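# Retrieve spanner from live UPS battery guard to tray

## Task

Pull out the spanner that has slipped beneath the transparent guard over the UPS batteries and set it lying flat inside the tray. The exposed battery terminals and the link between them are still energised although the breaker is off, so the task fails if the spanner bridges any two of them or if any part of the robot contacts one. The hook lying on the bench is insulated and may be used.

## Robot and tools

Robot: two seven-joint xArm arms, left_arm and right_arm, each ending in a parallel gripper with a wrist camera. Cameras: cam_high (fixed, 504x504), cam_left_wrist and cam_right_wrist (896x504 each). Bases sit near (-0.051, +0.368, 0) m for left_arm (yawed very slightly) and (-0.042, -0.390, 0) m for right_arm. A camera stand stands behind the arms. Objects may occasionally be nudged by an outside push.

Frames: the scene frame has its origin at table height midway between the nominal bases, +z up, +x out over the table, left_arm on the +y side (arm names do not match image sides). Reported hand poses, velocities, Hand targets and wrist-camera poses are in each arm's own base frame; fixed cameras and the table use the scene frame. The gripper's fingers point along its +z and close along its y. end_effector_position is the pinch point between closed pads, about 2 cm short of the fingertips; closing pushes the tips roughly 10 mm further along +z, mostly while the pads are more than 40 mm apart. Printed positions can be off by a few centimetres, more at long reach.

Row layout (used by both motion tools): one flat list of 14 numbers, each in [-1, 1]: dx, dy, dz, rx, ry, rz, opening for left_arm, then the same seven for right_arm. Always give all 14 even if one arm stays still. dx..rz are an offset, not a pose: measured from that arm's Hand target at the moment the action or move begins, along that arm's base axes; rotation (rx, ry, rz as one rotation vector) turns about the Hand target's position. Scale: 1.0 = 0.6 m or 180 degrees. A translation longer than 1.0 may be shortened along its direction. Opening is absolute: +1 fully open (0.084 m), -1 closed. Sending 0 for an arm's six pose numbers re-commands its current Hand target; a 0 opening is a real command (half open), so resend the present opening to leave a gripper alone.

execute_actions(actions, cameras): actions is a list of actions; each action is a table of up to 15 rows, one per 1/30 s step; a short table repeats its last row to fill 15 steps. Every row in an action is counted from the action's starting Hand target, not from the previous row; a new action starts from the updated target, so repeating an offset moves further. Images come back only when actions is empty or cameras names them (["all"], a list of names, [] for none; an unknown name invalidates the call). An empty list also shows the scene number and fields results may omit.

move(target, speed, blend, opening_speed, blocking, cameras): straight-line paths toward one row or a list of up to 15 rows, all offsets from the same starting Hand targets. speed is m/s, 0.002 to 1, default 0.25 (turns up to twice that in rad/s), one value or one per target. blend (m) rounds corners of a list; 0 stops at each. opening_speed (≥0.2 per second on the -1..+1 scale) ramps fingers. Paths take at least 0.5 s and are cut at 10 s total. Paths do not avoid obstacles or the other arm; faster moves stray more and hit harder. blocking=false returns after about 0.5 s while the move runs. The move: line reports the ending (done, off_target, moving, held, fault) and limits (paced = pose clipped, held = steps withheld); an arm not named is done.

wait(seconds 0 to 10): lets time pass holding commands. stop: brakes a running move. zoom_image(camera, region [x0,y0,x1,y1] pixels, at most 504x504) enlarges part of the latest image. clear_fault(arm) clears a reported torque fault. read_manual gives licence text only. finished_scene(scene) ends the scene irreversibly; the goal must hold with the robot idle.

Controller: each step the commanded pose is clipped to within 70 mm and 16 degrees of the measured one; Hand target is the last clipped command. Grippers often rest short of it; resend the gap as an offset. If an arm is pushing or dragged, command its target back past the gripper. A clearance check holds commands that bring arms too close (fingers excepted); arm-to-arm presses can fail the scene.

Gripping: grip_measured uses the opening scale; to hold, command clearly below it. Pads give about 24 N each.

Faults: contact torque at a joint's load limit (waist 41.8, shoulder 42, upper arm roll 26.7, elbow 26.7, forearm roll 26.7, wrist pitch 14.4, wrist roll 15 N m), a motor pinned at its limit for 1 s, or long overload stops the arm until clear_fault. Motors heat when holding loads, stretched or pushing; MOTOR HOT appears at 65 °C, and at 80 °C the arm brakes for 30-60 s. Joint torque readings include gravity, offset and noise.

Avoid: any robot contact with the terminals or their link; letting the spanner touch two terminals at once (use the insulated hook to drag it out if needed); hard hits on the guard, batteries or table; dropping or flinging the spanner; anything falling off the table.

Each tool is called after "Call:" as name([rows], argument=value, ...), one row to a line, values as JSON.

## Session

Call:
execute_actions(actions=[])

Scene clock: 0.00 s.
left_arm: end_effector_position=(+0.5960, +0.2412, +0.2163) grip_measured=+1.00 end_effector_quat_wxyz=(-0.048, +0.873, +0.403, +0.271) | right_arm: end_effector_position=(+0.4914, +0.4642, +0.3394) grip_measured=+1.00 end_effector_quat_wxyz=(-0.305, +0.826, +0.122, +0.459)
Joint positions: left_arm=[0.301 0.269 0.073 1.202 0.279 0.404 -0.728 0.084] | right_arm=[0.71 0.207 0.114 1.04 0.268 -0.345 0.199 0.084]
Joint velocities: within noise
Joint torques (N m): no reading
Hand target: left_arm +0.5960, +0.2412, +0.2163; -0.048, +0.873, +0.403, +0.271 | right_arm +0.4914, +0.4642, +0.3394; -0.305, +0.826, +0.122, +0.459
Tool commands: left_gripper/opening=+1.0 right_gripper/opening=+1.0

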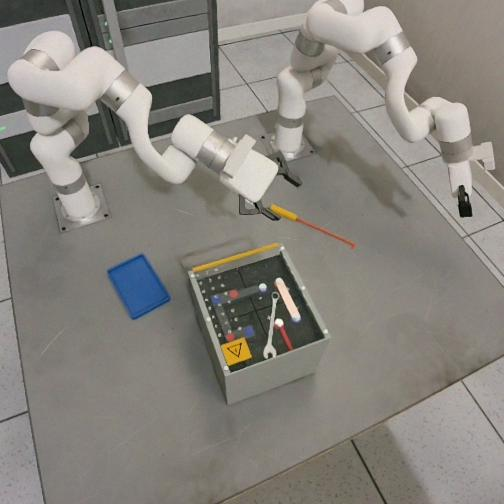

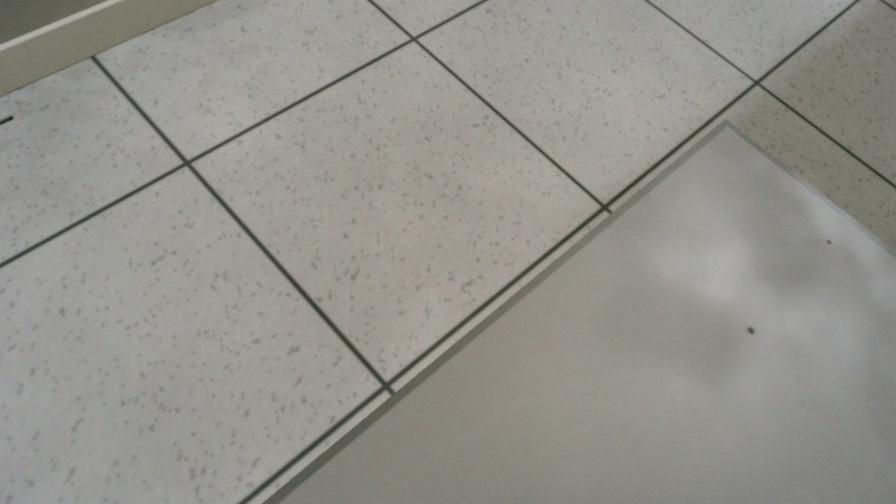

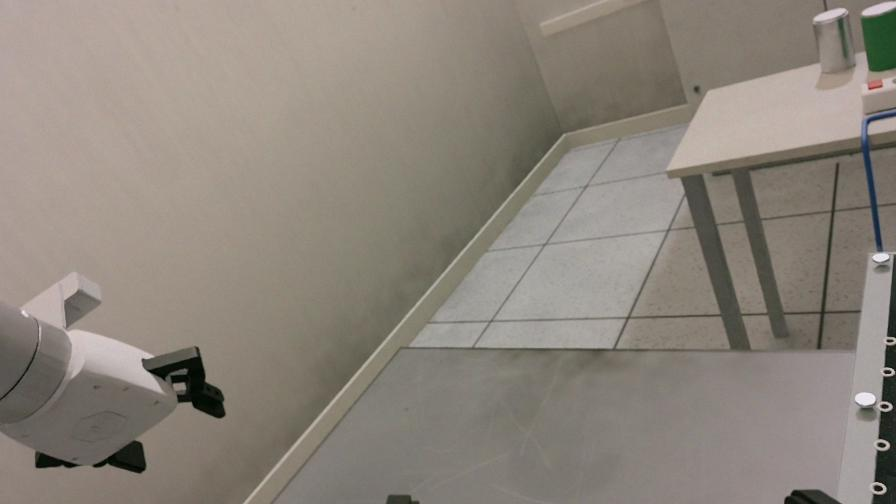

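Call:
zoom_image(camera="cam_high", region=[170, 220, 350, 410])

Call:
zoom_image(camera="cam_high", region=[90, 180, 370, 330])

Scaled by 2.653 from the camera's 504x504 image, which has a finer 720x720 frame.

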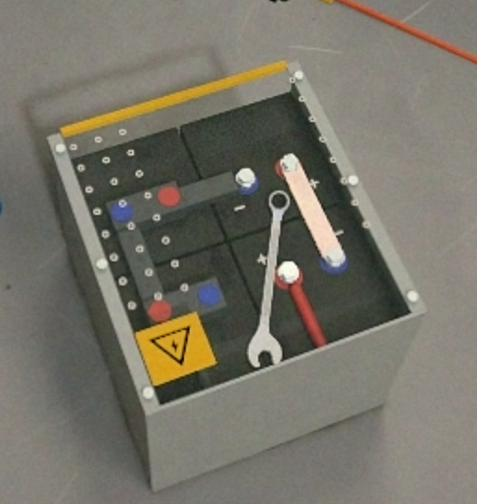

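Scaled by 1.800 from the camera's 504x504 image, which has a finer 720x720 frame.

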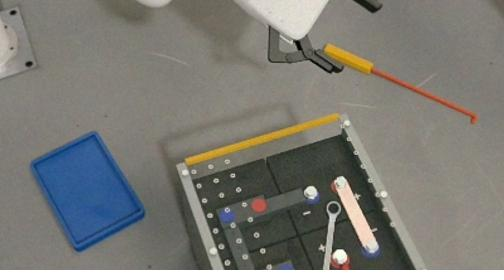

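Call:
move(target=[0,0,0,0,0,0,1,-0.069,-0.107,0.268,-0.206,0.310,-0.0825,1], speed=0.4, cameras=["all"])

Scene clock: 47.33 s.
left_arm: end_effector_position=(+0.5960, +0.2412, +0.2163) grip_measured=+1.00 end_effector_quat_wxyz=(-0.048, +0.873, +0.403, +0.271) | right_arm: end_effector_position=(+0.4494, +0.3994, +0.4995) grip_measured=+1.00 end_effector_quat_wxyz=(-0.087, +0.991, +0.000, +0.099) end_effector_velocity=(+0.001, +0.000, +0.000) end_effector_angular_velocity=(+0.004, -0.001, -0.001)
Joint positions: left_arm=[0.301 0.269 0.073 1.202 0.279 0.404 -0.728 0.084] | right_arm=[0.744 0.597 -0.056 2.707 0.039 1.846 0.716 0.084]
Joint velocities: left_arm=[within noise] | right_arm=[-0.003 0 0.005 0.001 -0.001 -0.003 0.002 0]
Joint torques (N m): left_arm=[-0.06 -21.26 0.02 22.42 -0.5 -2.73 -0.01] | right_arm=[-3.58 -23.01 1.54 15.09 1.56 -3.3 2.41]
Hand target: left_arm +0.5960, +0.2412, +0.2163; -0.048, +0.873, +0.403, +0.271 | right_arm +0.4500, +0.4000, +0.5002; +0.000, +1.000, +0.000, +0.001
Off the commanded pose: left_arm 0.000 m, 0 deg | right_arm 0.001 m, 15 deg.
elbow stopped short (right arm): the move would have taken joint 4 (elbow) straighter than the controller allows.
move: off_target (right_arm)

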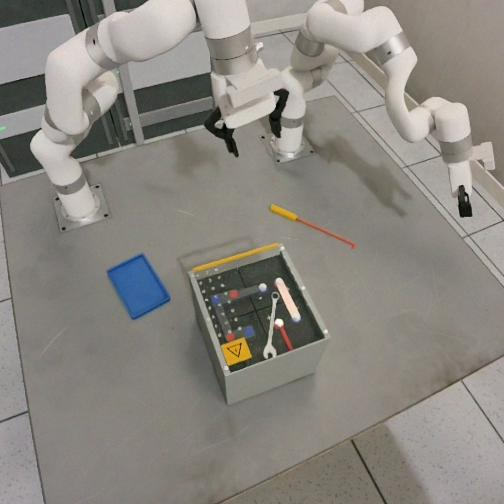

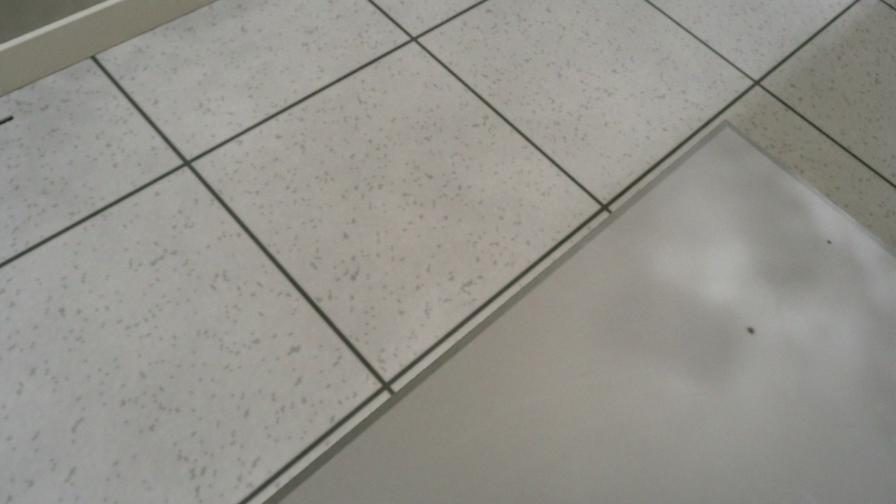

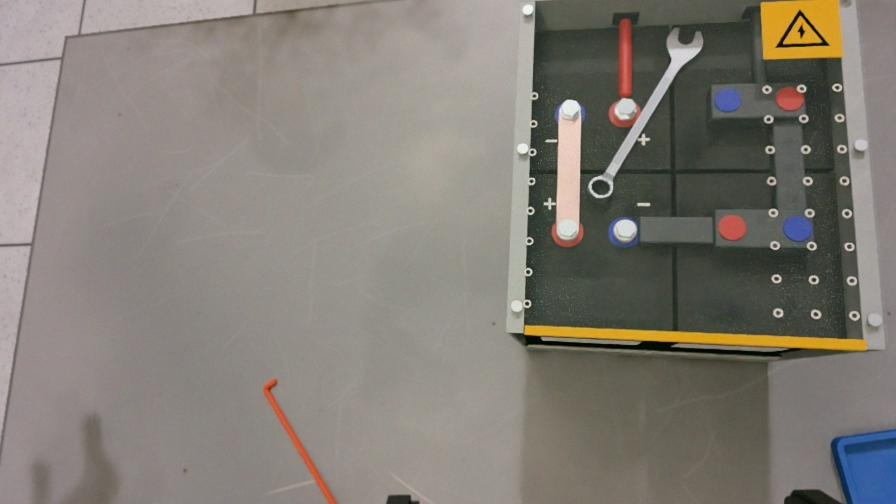

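Call:
zoom_image(camera="cam_right_wrist", region=[490, 0, 896, 370])

Scaled by 1.241 from the camera's 896x504 image, which has a finer 1280x720 frame.

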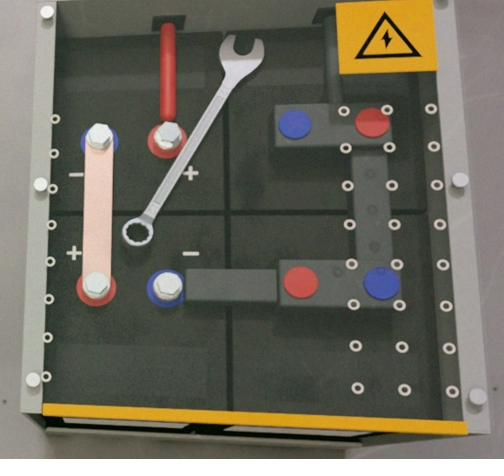

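Call:
move(target=[0,0,0,0,0,0,1,-0.08,-0.133,-0.667,0,-0.361,0,1], speed=0.3, cameras=["cam_high","cam_right_wrist"])

Scene clock: 132.63 s.
left_arm: end_effector_position=(+0.5960, +0.2412, +0.2163) grip_measured=+1.00 end_effector_quat_wxyz=(-0.048, +0.873, +0.403, +0.271) | right_arm: end_effector_position=(+0.4021, +0.3202, +0.1000) grip_measured=+1.00 end_effector_quat_wxyz=(+0.000, +0.843, +0.000, +0.538)
Joint positions: left_arm=[0.301 0.269 0.073 1.202 0.279 0.404 -0.728 0.084] | right_arm=[1.064 0.258 -0.114 0.728 -1.923 0.885 2.664 0.084]
Joint torques (N m): left_arm=[0.05 -21.43 0.12 22.41 -0.51 -2.74 0.02] | right_arm=[2.87 -15.66 1.06 8.45 -1.2 2.38 2.3]
Hand target: left_arm +0.5960, +0.2412, +0.2163; -0.048, +0.873, +0.403, +0.271 | right_arm +0.4020, +0.3202, +0.1000; +0.000, +0.843, +0.000, +0.538
Off the commanded pose: left_arm 0.000 m, 0 deg | right_arm 0.000 m, 0 deg.
move: done; limits=paced
Images, in order (width x height): cam_high 504x504, cam_right_wrist 896x504.

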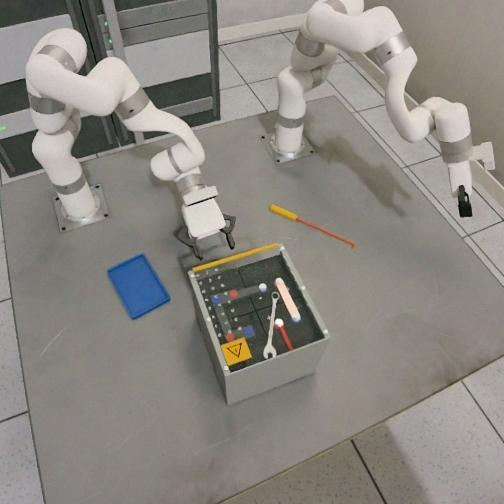

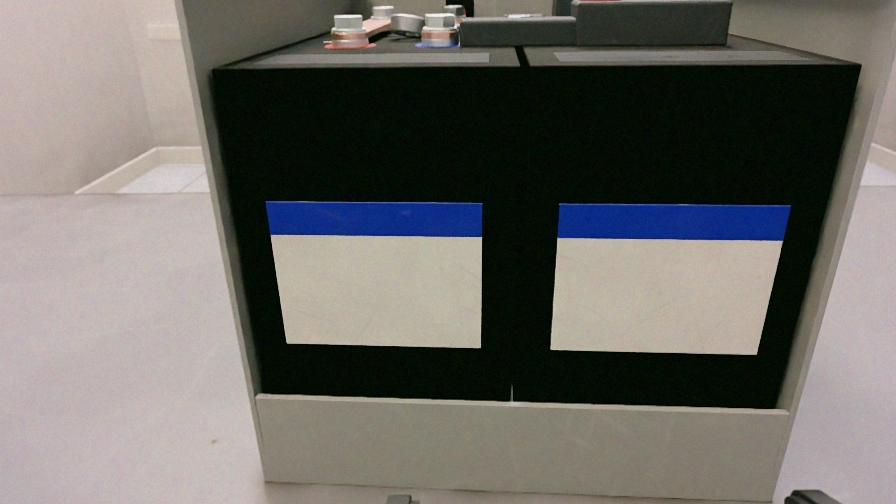

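Call:
move(target=[0,0,0,0,0,0,1,0.057,0,0.061,0,-0.111,0,1], speed=0.2, cameras=["cam_right_wrist"])

Scene clock: 153.43 s.
left_arm: end_effector_position=(+0.5960, +0.2412, +0.2163) grip_measured=+1.00 end_effector_quat_wxyz=(-0.048, +0.873, +0.403, +0.271) | right_arm: end_effector_position=(+0.4362, +0.3202, +0.1366) grip_measured=+1.00 end_effector_quat_wxyz=(+0.000, +0.737, +0.000, +0.676)
Joint positions: left_arm=[0.301 0.269 0.073 1.202 0.279 0.404 -0.728 0.084] | right_arm=[1.126 0.377 -0.133 0.75 -2.068 1.25 2.836 0.084]
Joint torques (N m): left_arm=[0.04 -21.18 0.1 22.4 -0.63 -2.75 0.04] | right_arm=[3.01 -17.03 -3.07 13.11 -1.42 3.45 2.4]
Hand target: left_arm +0.5960, +0.2412, +0.2163; -0.048, +0.873, +0.403, +0.271 | right_arm +0.4362, +0.3202, +0.1366; +0.000, +0.737, +0.000, +0.676
Off the commanded pose: left_arm 0.000 m, 0 deg | right_arm 0.000 m, 0 deg.
move: done
Images, in order (width x height): cam_right_wrist 896x504.

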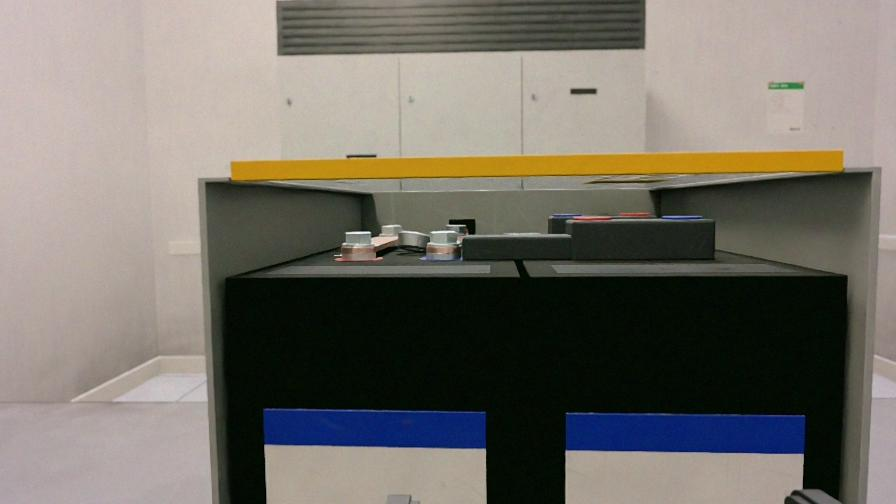

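Call:
zoom_image(camera="cam_right_wrist", region=[190, 140, 540, 300])

Scaled by 1.440 from the camera's 896x504 image, which has a finer 1280x720 frame.

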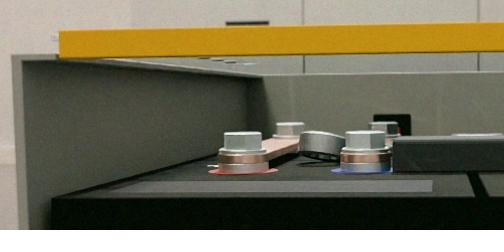

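Call:
move(target=[-0.46,-0.652,0.056,-0.032,0.180,-0.268,1,0.06,0.033,0.231,0,0.361,0,1], speed=0.35, cameras=["all"])

Scene clock: 275.40 s.
left_arm: end_effector_position=(+0.3200, -0.1500, +0.2499) grip_measured=+1.00 end_effector_quat_wxyz=(+0.000, +1.000, +0.001, +0.000) | right_arm: end_effector_position=(+0.4722, +0.3400, +0.2752) grip_measured=+1.00 end_effector_quat_wxyz=(+0.000, +0.985, +0.000, +0.174)
Joint positions: left_arm=[-0.118 -0.431 -0.278 0.78 -0.123 1.198 -0.328 0.084] | right_arm=[0.884 0.148 -0.2 1.334 -0.239 0.929 0.809 0.084]
Joint torques (N m): left_arm=[-4.17 -4.85 -0.12 26.62 -3.26 -0.7 -0.93] | right_arm=[-3.64 -18.22 -2.62 19.7 1.62 -0.49 -2.09]
Hand target: left_arm +0.3200, -0.1500, +0.2499; +0.000, +1.000, +0.001, +0.000 | right_arm +0.4722, +0.3400, +0.2752; +0.000, +0.985, +0.000, +0.174
Off the commanded pose: left_arm 0.000 m, 0 deg | right_arm 0.000 m, 0 deg.
move: done

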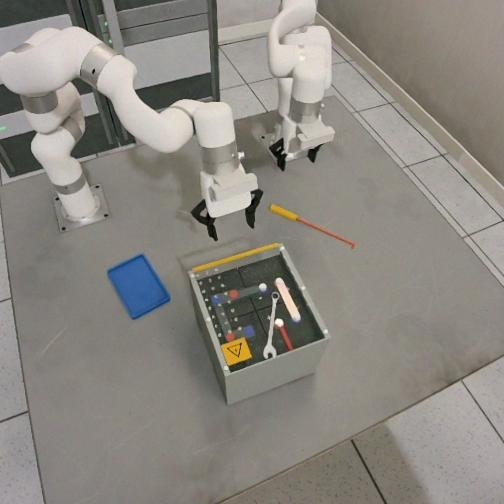

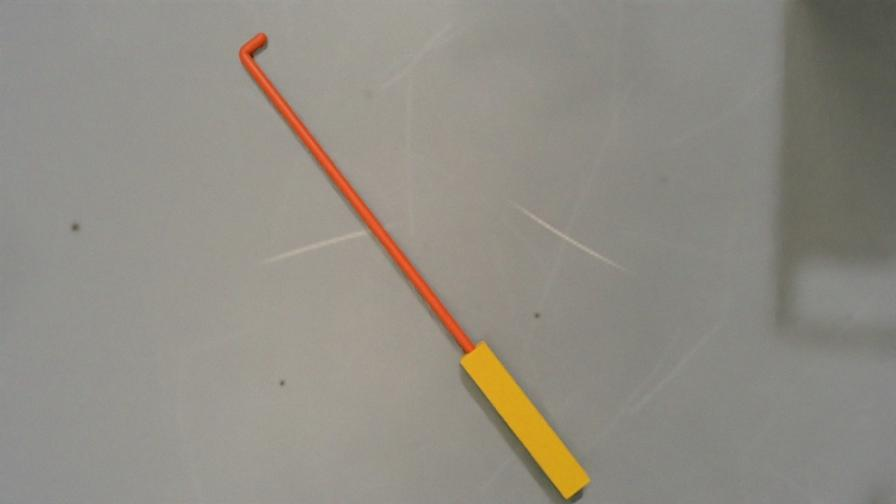

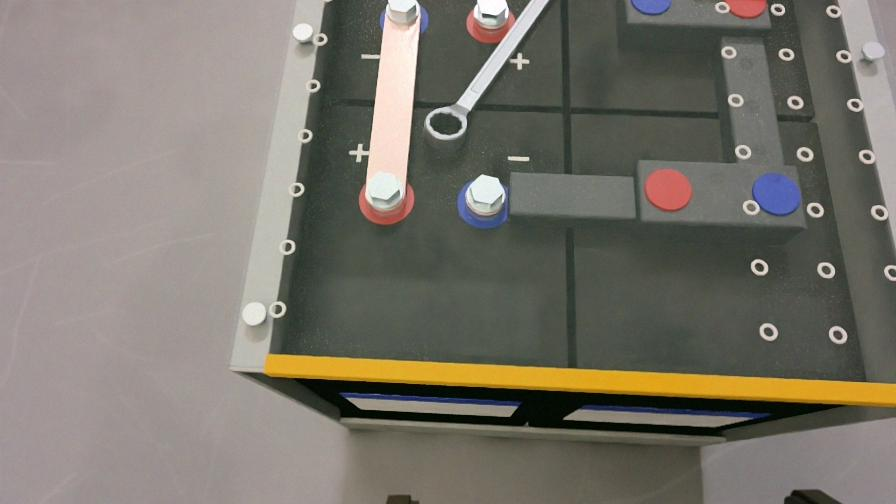

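Call:
zoom_image(camera="cam_right_wrist", region=[330, 0, 630, 240])

Call:
zoom_image(camera="cam_left_wrist", region=[180, 0, 640, 504])

Scaled by 1.680 from the camera's 896x504 image, which has a finer 1280x720 frame.

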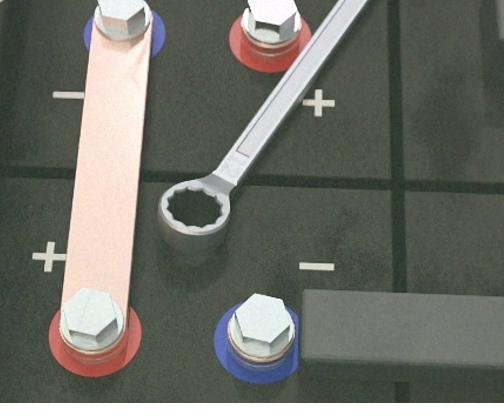

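Scaled by 1.000.

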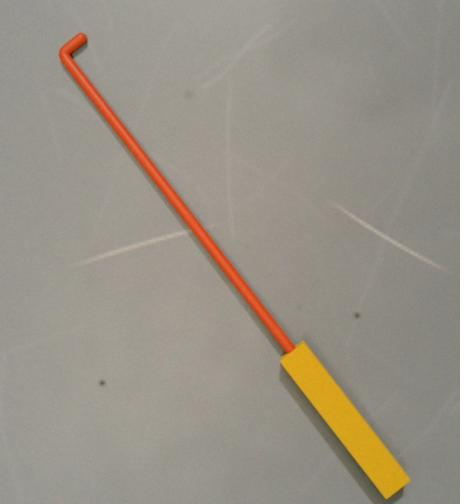

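Call:
move([
  [0.298,0.408,0.25,0,0,0,1,0,0,0,0,0,0,1],
  [0.298,0.408,0.25,0,0,0,1,-0.317,0.4,-0.1253,-0.0339,0.1073,0.1916,1],
], speed=0.35, blend=[0.05,0], cameras=["cam_high","cam_right_wrist"])

Scene clock: 683.63 s.
left_arm: end_effector_position=(+0.4988, +0.0948, +0.3999) grip_measured=+1.00 end_effector_quat_wxyz=(+0.000, +1.000, +0.001, +0.000) | right_arm: end_effector_position=(+0.2820, +0.5800, +0.2000) grip_measured=+1.00 end_effector_quat_wxyz=(+0.000, +0.954, +0.300, +0.001)
Joint positions: left_arm=[0.136 0.151 0.059 1.795 -0.009 1.644 0.193 0.084] | right_arm=[1.078 0.644 0.062 1.939 -0.04 1.294 0.53 0.084]
Joint torques (N m): left_arm=[3.94 -15.76 1.81 25.52 -3.27 -0.71 0.88] | right_arm=[2.94 -27.62 1.29 19.15 -1.09 -0.12 -2.08]
Hand target: left_arm +0.4988, +0.0948, +0.3999; +0.000, +1.000, +0.001, +0.000 | right_arm +0.2820, +0.5800, +0.2000; +0.000, +0.954, +0.300, +0.001
Off the commanded pose: left_arm 0.000 m, 0 deg | right_arm 0.000 m, 0 deg.
move: done
Images, in order (width x height): cam_high 504x504, cam_right_wrist 896x504.

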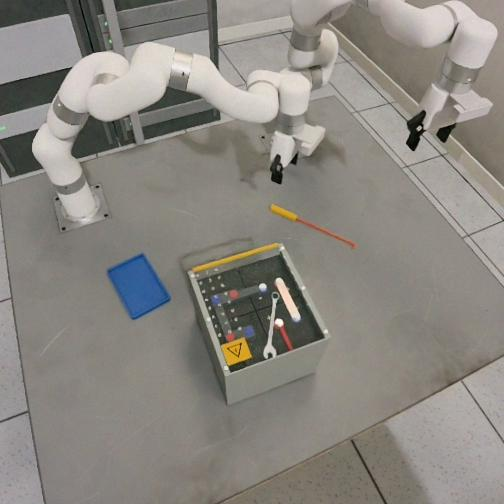

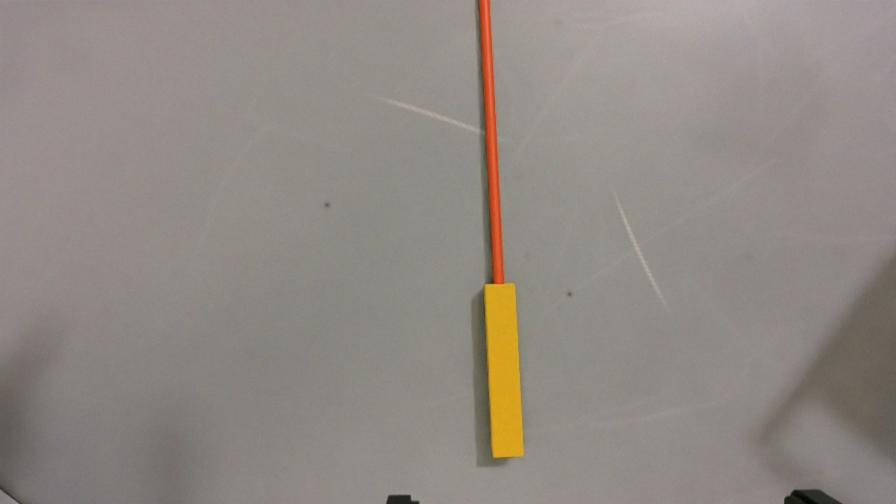

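Call:
move(target=[0,0,0,0,0,0,1,-0.0077,0.011,-0.1667,0,0,0.0167,1], speed=0.3, cameras=["cam_right_wrist"])

Scene clock: 704.20 s.
left_arm: end_effector_position=(+0.4988, +0.0948, +0.3999) grip_measured=+1.00 end_effector_quat_wxyz=(+0.000, +1.000, +0.001, +0.000) | right_arm: end_effector_position=(+0.2774, +0.5866, +0.1001) grip_measured=+1.00 end_effector_quat_wxyz=(+0.000, +0.946, +0.325, +0.001)
Joint positions: left_arm=[0.136 0.151 0.059 1.795 -0.009 1.644 0.193 0.084] | right_arm=[1.082 0.735 0.068 1.799 -0.053 1.064 0.497 0.084]
Joint torques (N m): left_arm=[3.65 -15.72 1.74 25.12 -3.13 -0.84 0.49] | right_arm=[3.2 -28.86 0.84 18.77 -1.08 -2.97 -2.11]
Hand target: left_arm +0.4988, +0.0948, +0.3999; +0.000, +1.000, +0.001, +0.000 | right_arm +0.2774, +0.5866, +0.1000; +0.000, +0.946, +0.325, +0.001
Off the commanded pose: left_arm 0.000 m, 0 deg | right_arm 0.000 m, 0 deg.
move: done
Images, in order (width x height): cam_right_wrist 896x504.

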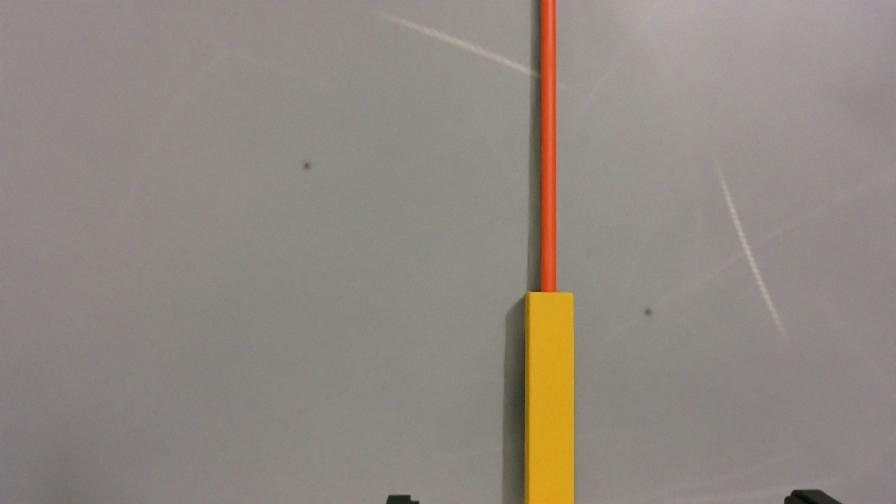

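Call:
move([
  [0,0,0,0,0,0,1,-0.0033,0.0043,-0.1233,0,0,0,1],
  [0,0,0,0,0,0,1,-0.0033,0.0043,-0.1233,0,0,0,-0.95],
], speed=0.15, cameras=["cam_right_wrist","cam_high"])

Scene clock: 730.23 s.
left_arm: end_effector_position=(+0.4988, +0.0948, +0.3999) grip_measured=+1.00 end_effector_quat_wxyz=(+0.000, +1.000, +0.001, +0.000) | right_arm: end_effector_position=(+0.2754, +0.5892, +0.0260) grip_measured=-0.64 end_effector_quat_wxyz=(+0.000, +0.946, +0.325, +0.001)
Joint positions: left_arm=[0.136 0.151 0.059 1.795 -0.009 1.644 0.193 0.084] | right_arm=[1.088 0.846 0.063 1.769 -0.06 0.923 0.506 0.016]
Joint torques (N m): left_arm=[3.35 -16.11 1.58 24.43 -3.23 -0.89 0.17] | right_arm=[1.55 -30.18 -0.46 17.38 -0.48 -2.35 1.37]
Hand target: left_arm +0.4988, +0.0948, +0.3999; +0.000, +1.000, +0.001, +0.000 | right_arm +0.2754, +0.5892, +0.0260; +0.000, +0.946, +0.325, +0.001
Off the commanded pose: left_arm 0.000 m, 0 deg | right_arm 0.000 m, 0 deg.
move: done
Images, in order (width x height): cam_high 504x504, cam_right_wrist 896x504.

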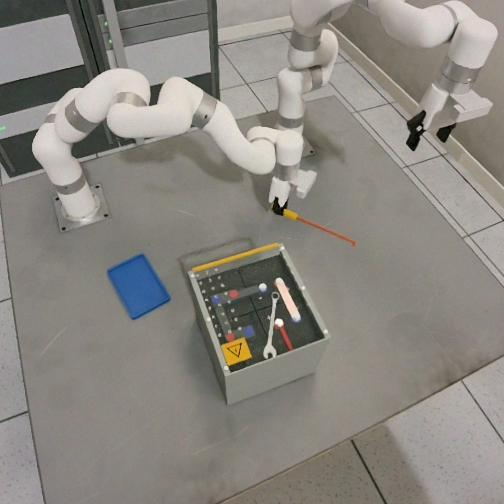

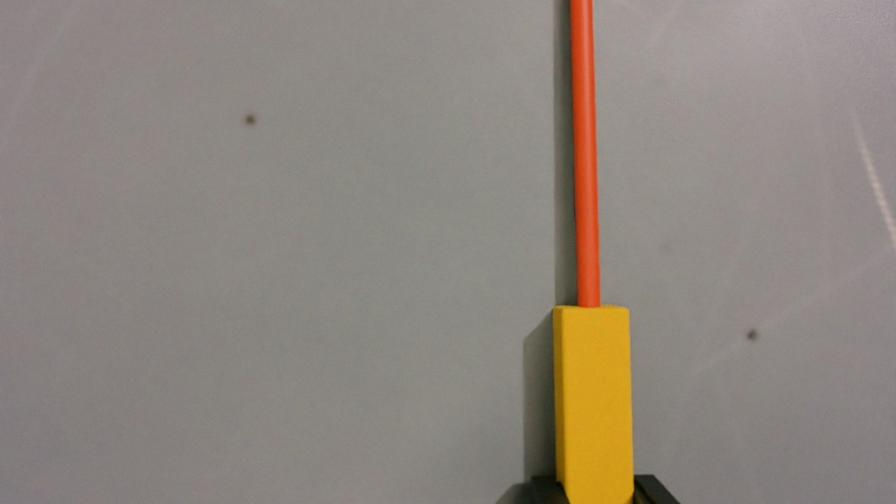

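Call:
move([
  [0,0,0,0,0,0,1,0,0,0.1667,0,0,0,-0.95],
  [0.0367,-0.766,-0.067,0,0,0,1,-0.089,-0.382,0.3733,0.4801,0.1655,-0.1645,-0.95],
], speed=[0.15,0.3], blend=[0.02,0], cameras=["all"])

Scene clock: 778.80 s.
left_arm: end_effector_position=(+0.5203, -0.3644, +0.3593) grip_measured=+1.00 end_effector_quat_wxyz=(+0.009, +1.000, +0.001, +0.012) | right_arm: end_effector_position=(+0.2221, +0.3600, +0.2500) grip_measured=-0.64 end_effector_quat_wxyz=(+0.707, -0.707, +0.000, +0.000)
Joint positions: left_arm=[-0.555 0.825 -0.221 2.707 0.172 1.86 -0.653 0.084] | right_arm=[0.562 -0.298 -0.032 0.274 2.026 1.287 -1.067 0.016]
Joint torques (N m): left_arm=[-3.91 -24.55 0.69 23.28 -3.1 -0.75 1] | right_arm=[-3.74 -5.41 -1.87 10.28 -0.51 3.46 -2.28]
Hand target: left_arm +0.5208, -0.3648, +0.3597; +0.000, +1.000, +0.001, +0.000 | right_arm +0.2220, +0.3600, +0.2500; +0.707, -0.707, +0.000, +0.000
Off the commanded pose: left_arm 0.001 m, 2 deg | right_arm 0.000 m, 0 deg.
elbow stopped short (left arm): the move would have taken joint 4 (elbow) straighter than the controller allows.
move: done

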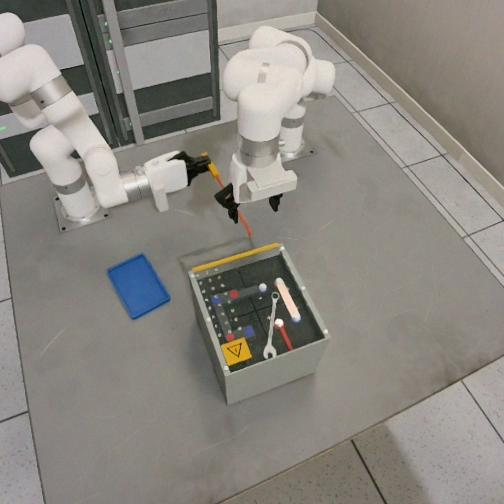

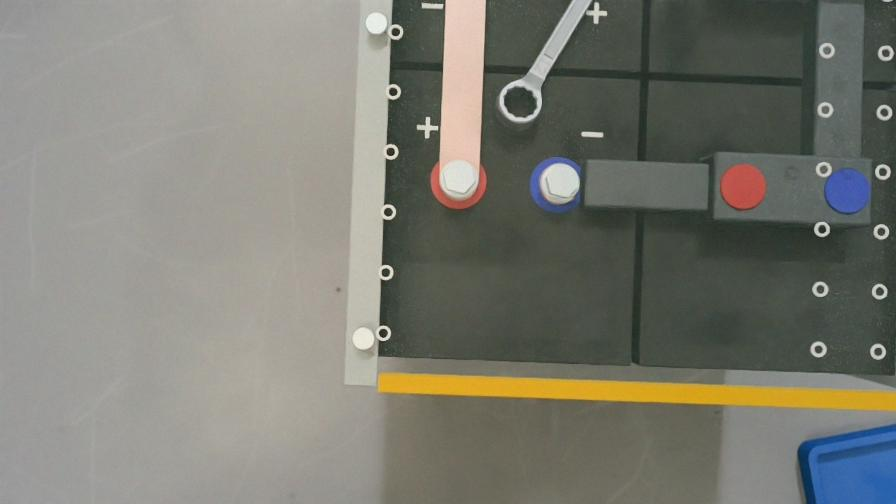

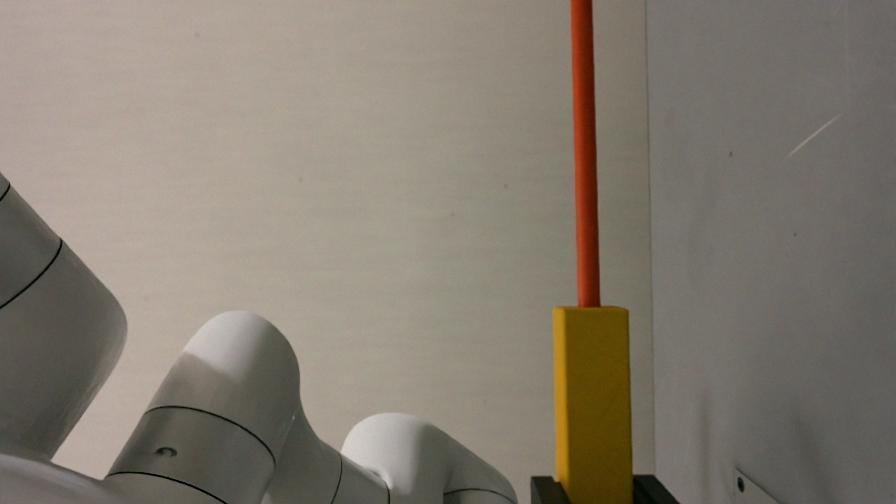

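Call:
move([
  [-0.11,0.381,0,0,0,0,1,0,0,0,0,0,0,-0.95],
  [-0.1757,0.3458,-0.312,-0.1046,-0.492,-0.1046,1,0,0,0,0,0,0,-0.95],
  [-0.1785,0.0695,-0.312,-0.1046,-0.492,-0.1046,1,0,0,0,0,0,0,-0.95],
], speed=[0.35,0.35,0.2], blend=[0.04,0.02,0], cameras=["cam_high","cam_left_wrist"])

Scene clock: 929.53 s.
left_arm: end_effector_position=(+0.4138, -0.3231, +0.1725) grip_measured=+1.00 end_effector_quat_wxyz=(+0.147, +0.692, -0.147, +0.691) | right_arm: end_effector_position=(+0.2220, +0.3600, +0.2500) grip_measured=-0.64 end_effector_quat_wxyz=(+0.707, -0.707, +0.000, +0.000)
Joint positions: left_arm=[-0.692 0.768 -0.18 0.679 -0.403 -1.694 0.082 0.084] | right_arm=[0.562 -0.298 -0.032 0.274 2.026 1.287 -1.067 0.016]
Joint torques (N m): left_arm=[-3.78 -15.59 0.34 10.18 -3.22 -3.36 -0.85] | right_arm=[-3.81 -5.72 -1.91 11.08 -0.7 3.26 -1.11]
Hand target: left_arm +0.4137, -0.3231, +0.1725; +0.147, +0.692, -0.147, +0.692 | right_arm +0.2220, +0.3600, +0.2500; +0.707, -0.707, +0.000, +0.000
Off the commanded pose: left_arm 0.000 m, 0 deg | right_arm 0.000 m, 0 deg.
joint sent to its limit (left arm) — joint 6 (wrist pitch), lower limit. The joint targets still meet the commanded pose.
move: done; limits=paced
Images, in order (width x height): cam_high 504x504, cam_left_wrist 896x504.

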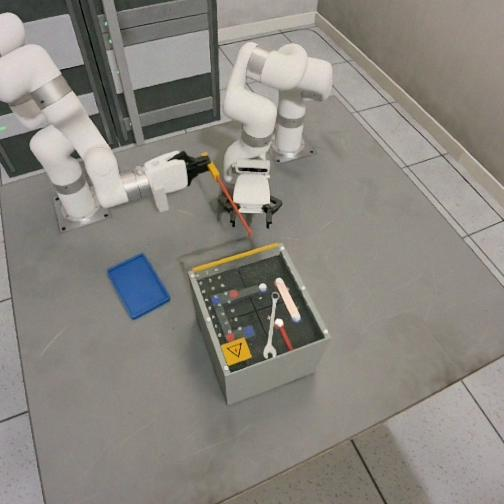

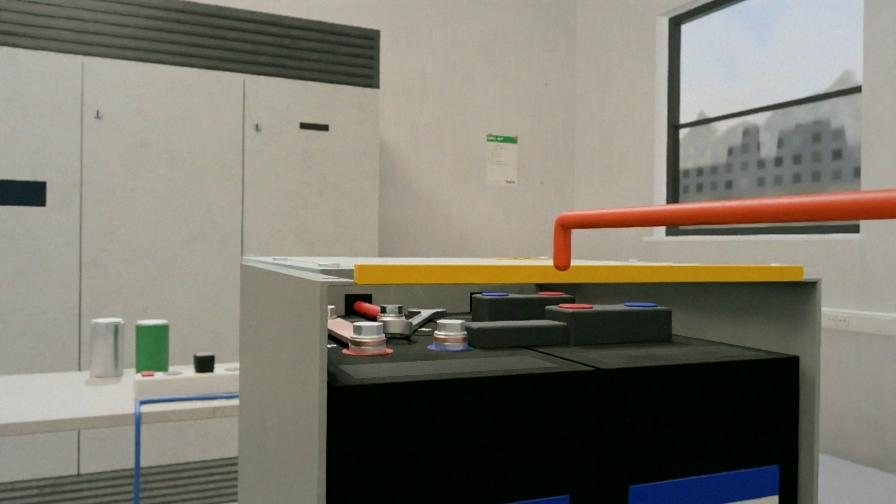

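Call:
zoom_image(camera="cam_left_wrist", region=[310, 190, 690, 400])

Scaled by 1.326 from the camera's 896x504 image, which has a finer 1280x720 frame.

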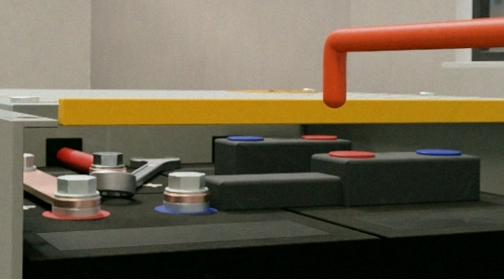

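Call:
move(target=[0,0,0,0,0,0,1,0,0.0048,-0.06,0,0.0072,0,-0.95], speed=0.15, cameras=["cam_left_wrist"])

Call:
zoom_image(camera="cam_left_wrist", region=[310, 200, 690, 400])

Scene clock: 958.00 s.
left_arm: end_effector_position=(+0.4138, -0.3231, +0.1725) grip_measured=+1.00 end_effector_quat_wxyz=(+0.147, +0.692, -0.147, +0.691) | right_arm: end_effector_position=(+0.2220, +0.3628, +0.2140) grip_measured=-0.64 end_effector_quat_wxyz=(+0.707, -0.707, +0.008, +0.008)
Joint positions: left_arm=[-0.692 0.768 -0.18 0.679 -0.403 -1.694 0.082 0.084] | right_arm=[0.561 -0.138 -0.041 0.288 2.051 1.36 -1.175 0.016]
Joint torques (N m): left_arm=[-3.88 -15.62 0.3 9.99 -3.06 -2.57 -0.81] | right_arm=[-3.87 -7.23 -1.98 14.13 2.04 3.54 -2.26]
Hand target: left_arm +0.4138, -0.3231, +0.1725; +0.147, +0.692, -0.147, +0.691 | right_arm +0.2220, +0.3628, +0.2140; +0.707, -0.707, +0.008, +0.008
Off the commanded pose: left_arm 0.000 m, 0 deg | right_arm 0.000 m, 0 deg.
move: done
Images, in order (width x height): cam_left_wrist 896x504.

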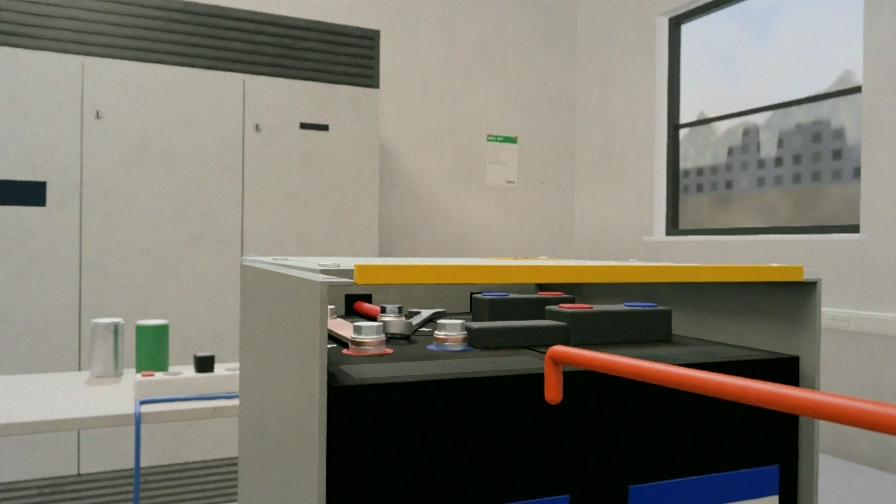

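Scaled by 1.326 from the camera's 896x504 image, which has a finer 1280x720 frame.

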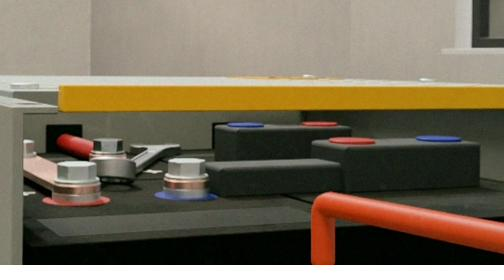

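Call:
move(target=[0,0,0,0,0,0,1,0.025,0,0.0167,0,0,0,-0.95], speed=0.15, cameras=["cam_left_wrist"])

Call:
zoom_image(camera="cam_left_wrist", region=[310, 240, 630, 400])

Scene clock: 978.90 s.
left_arm: end_effector_position=(+0.4138, -0.3231, +0.1725) grip_measured=+1.00 end_effector_quat_wxyz=(+0.147, +0.692, -0.147, +0.691) | right_arm: end_effector_position=(+0.2370, +0.3628, +0.2241) grip_measured=-0.64 end_effector_quat_wxyz=(+0.707, -0.707, +0.008, +0.008)
Joint positions: left_arm=[-0.692 0.768 -0.18 0.679 -0.403 -1.694 0.082 0.084] | right_arm=[0.548 -0.14 -0.053 0.327 2.018 1.35 -1.133 0.016]
Joint torques (N m): left_arm=[-3.84 -15.76 0.44 9.77 -3.11 -1.86 -0.76] | right_arm=[-3.7 -9.24 -1.92 14.77 -0.79 0.78 2.24]
Hand target: left_arm +0.4138, -0.3231, +0.1725; +0.147, +0.692, -0.147, +0.691 | right_arm +0.2370, +0.3628, +0.2240; +0.707, -0.707, +0.008, +0.008
Off the commanded pose: left_arm 0.000 m, 0 deg | right_arm 0.000 m, 0 deg.
move: done
Images, in order (width x height): cam_left_wrist 896x504.

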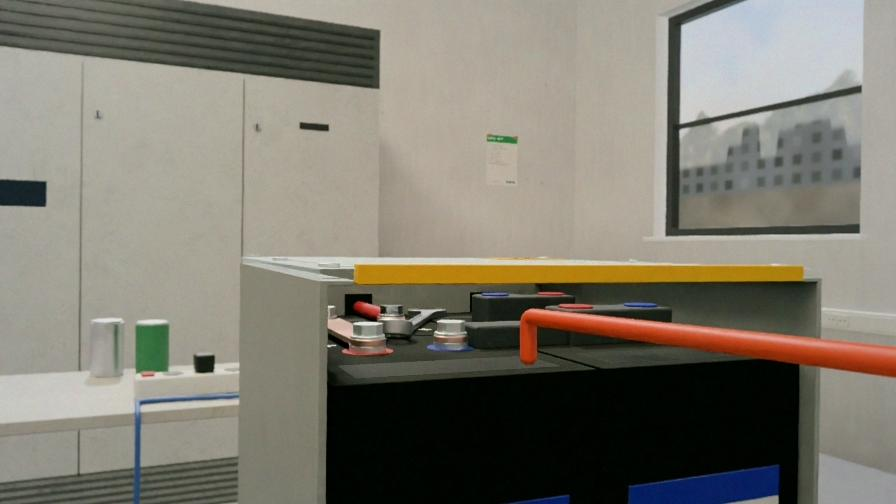

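Scaled by 1.575 from the camera's 896x504 image, which has a finer 1280x720 frame.

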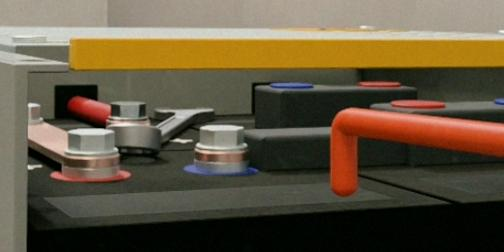

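Call:
move(target=[0,0,0,0,0,0,1,0.01,0,-0.0112,0,-0.0139,0,-0.95], speed=0.1, cameras=["cam_left_wrist"])

Call:
zoom_image(camera="cam_left_wrist", region=[330, 240, 610, 400])

Call:
zoom_image(camera="cam_left_wrist", region=[600, 240, 896, 400])

Scene clock: 1052.27 s.
left_arm: end_effector_position=(+0.4138, -0.3231, +0.1725) grip_measured=+1.00 end_effector_quat_wxyz=(+0.147, +0.692, -0.147, +0.691) | right_arm: end_effector_position=(+0.2430, +0.3628, +0.2173) grip_measured=-0.64 end_effector_quat_wxyz=(+0.707, -0.707, -0.007, -0.007)
Joint positions: left_arm=[-0.692 0.768 -0.18 0.679 -0.403 -1.694 0.082 0.084] | right_arm=[0.54 -0.095 -0.059 0.347 2.01 1.368 -1.196 0.016]
Joint torques (N m): left_arm=[-3.82 -15.8 0.28 9.53 -3.14 -1.76 -0.74] | right_arm=[-3.95 -8.64 -1.88 14.35 -0.67 3.53 -2.35]
Hand target: left_arm +0.4138, -0.3231, +0.1725; +0.147, +0.692, -0.147, +0.691 | right_arm +0.2430, +0.3628, +0.2173; +0.707, -0.707, -0.007, -0.007
Off the commanded pose: left_arm 0.000 m, 0 deg | right_arm 0.000 m, 0 deg.
move: done
Images, in order (width x height): cam_left_wrist 896x504.

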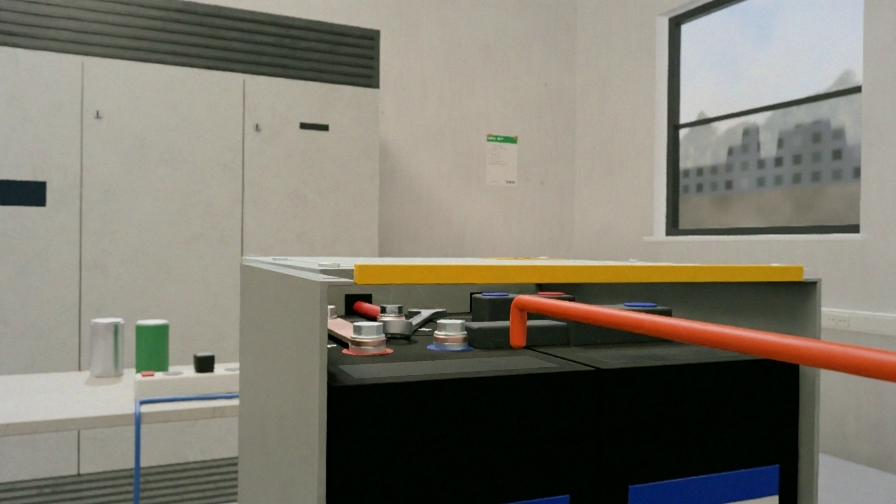

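Scaled by 1.800 from the camera's 896x504 image, which has a finer 1280x720 frame.

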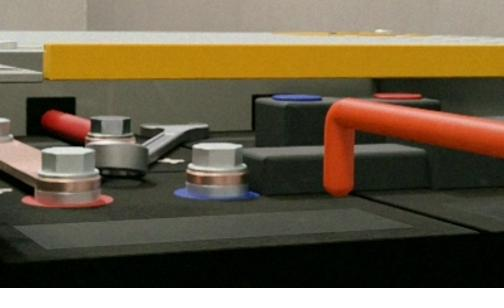

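Scaled by 1.703 from the camera's 896x504 image, which has a finer 1280x720 frame.

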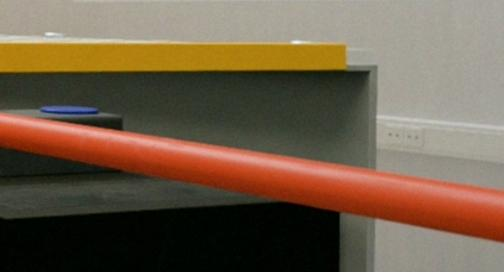

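Call:
move([
  [0.003,0.276,0,0,0,0,1,0.1,0,0.0033,0,0,0,-0.95],
  [0.0685,0.311,0.312,0.1046,0.492,0.1046,1,0.1,0,0.0033,0,0,0,-0.95],
  [0.1785,-0.0695,0.2625,0.1046,0.492,0.1046,1,0.1,0,0.0033,0,0,0,-0.95],
], speed=[0.2,0.35,0.35], blend=[0.03,0.04,0], cameras=["cam_left_wrist","cam_high"])

Scene clock: 1103.17 s.
left_arm: end_effector_position=(+0.5208, -0.3647, +0.3300) grip_measured=+1.00 end_effector_quat_wxyz=(+0.000, +1.000, +0.001, +0.000) | right_arm: end_effector_position=(+0.3030, +0.3628, +0.2193) grip_measured=-0.64 end_effector_quat_wxyz=(+0.707, -0.707, -0.007, -0.007)
Joint positions: left_arm=[-0.506 0.735 -0.259 2.455 0.175 1.734 -0.673 0.084] | right_arm=[0.495 0.05 -0.105 0.524 1.924 1.401 -1.146 0.016]
Joint torques (N m): left_arm=[-3.97 -24.27 0.21 24.73 2.76 -0.63 0.93] | right_arm=[-3.91 -12.19 -1.75 14.56 -0.56 3.53 1.8]
Hand target: left_arm +0.5209, -0.3648, +0.3300; +0.000, +1.000, +0.001, +0.000 | right_arm +0.3030, +0.3628, +0.2193; +0.707, -0.707, -0.007, -0.007
Off the commanded pose: left_arm 0.000 m, 0 deg | right_arm 0.000 m, 0 deg.
move: done; limits=paced
Images, in order (width x height): cam_high 504x504, cam_left_wrist 896x504.

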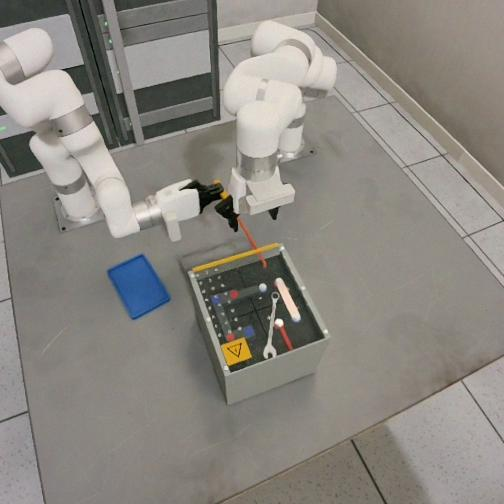

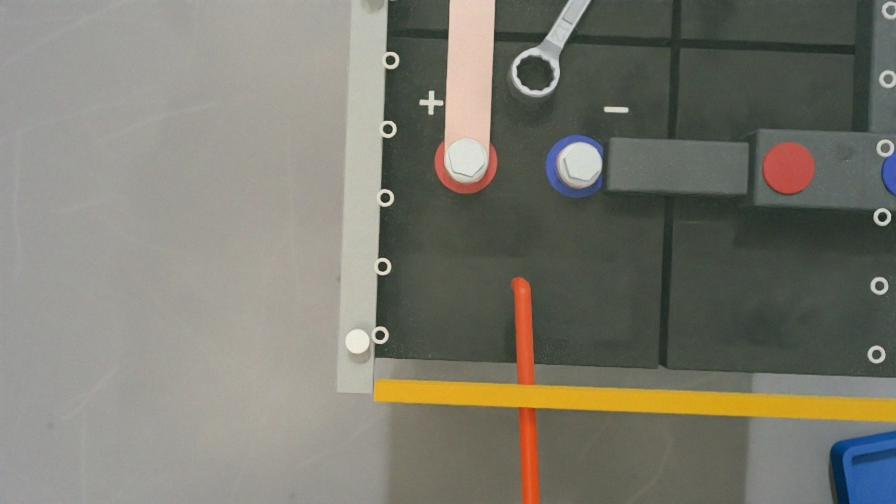

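Call:
move(target=[0,0,0,0,0,0,1,0.0583,-0.0075,0,0,0,0,-0.95], speed=0.1, cameras=["cam_left_wrist"])

Scene clock: 1147.67 s.
left_arm: end_effector_position=(+0.5208, -0.3648, +0.3300) grip_measured=+1.00 end_effector_quat_wxyz=(+0.000, +1.000, +0.001, +0.000) | right_arm: end_effector_position=(+0.3380, +0.3583, +0.2193) grip_measured=-0.64 end_effector_quat_wxyz=(+0.707, -0.707, -0.007, -0.007)
Joint positions: left_arm=[-0.506 0.735 -0.259 2.455 0.175 1.734 -0.673 0.084] | right_arm=[0.467 0.131 -0.131 0.627 1.878 1.427 -1.114 0.016]
Joint torques (N m): left_arm=[-4.08 -24.26 0.15 23.55 2.86 -0.61 0.95] | right_arm=[-3.8 -13.94 -2.07 14.81 -0.51 3.46 2.11]
Hand target: left_arm +0.5208, -0.3648, +0.3300; +0.000, +1.000, +0.001, +0.000 | right_arm +0.3380, +0.3583, +0.2193; +0.707, -0.707, -0.007, -0.007
Off the commanded pose: left_arm 0.000 m, 0 deg | right_arm 0.000 m, 0 deg.
move: done
Images, in order (width x height): cam_left_wrist 896x504.

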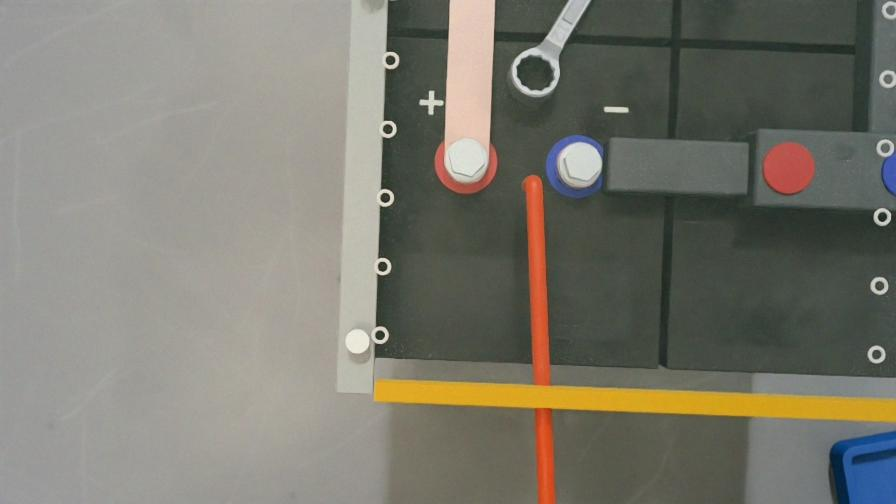

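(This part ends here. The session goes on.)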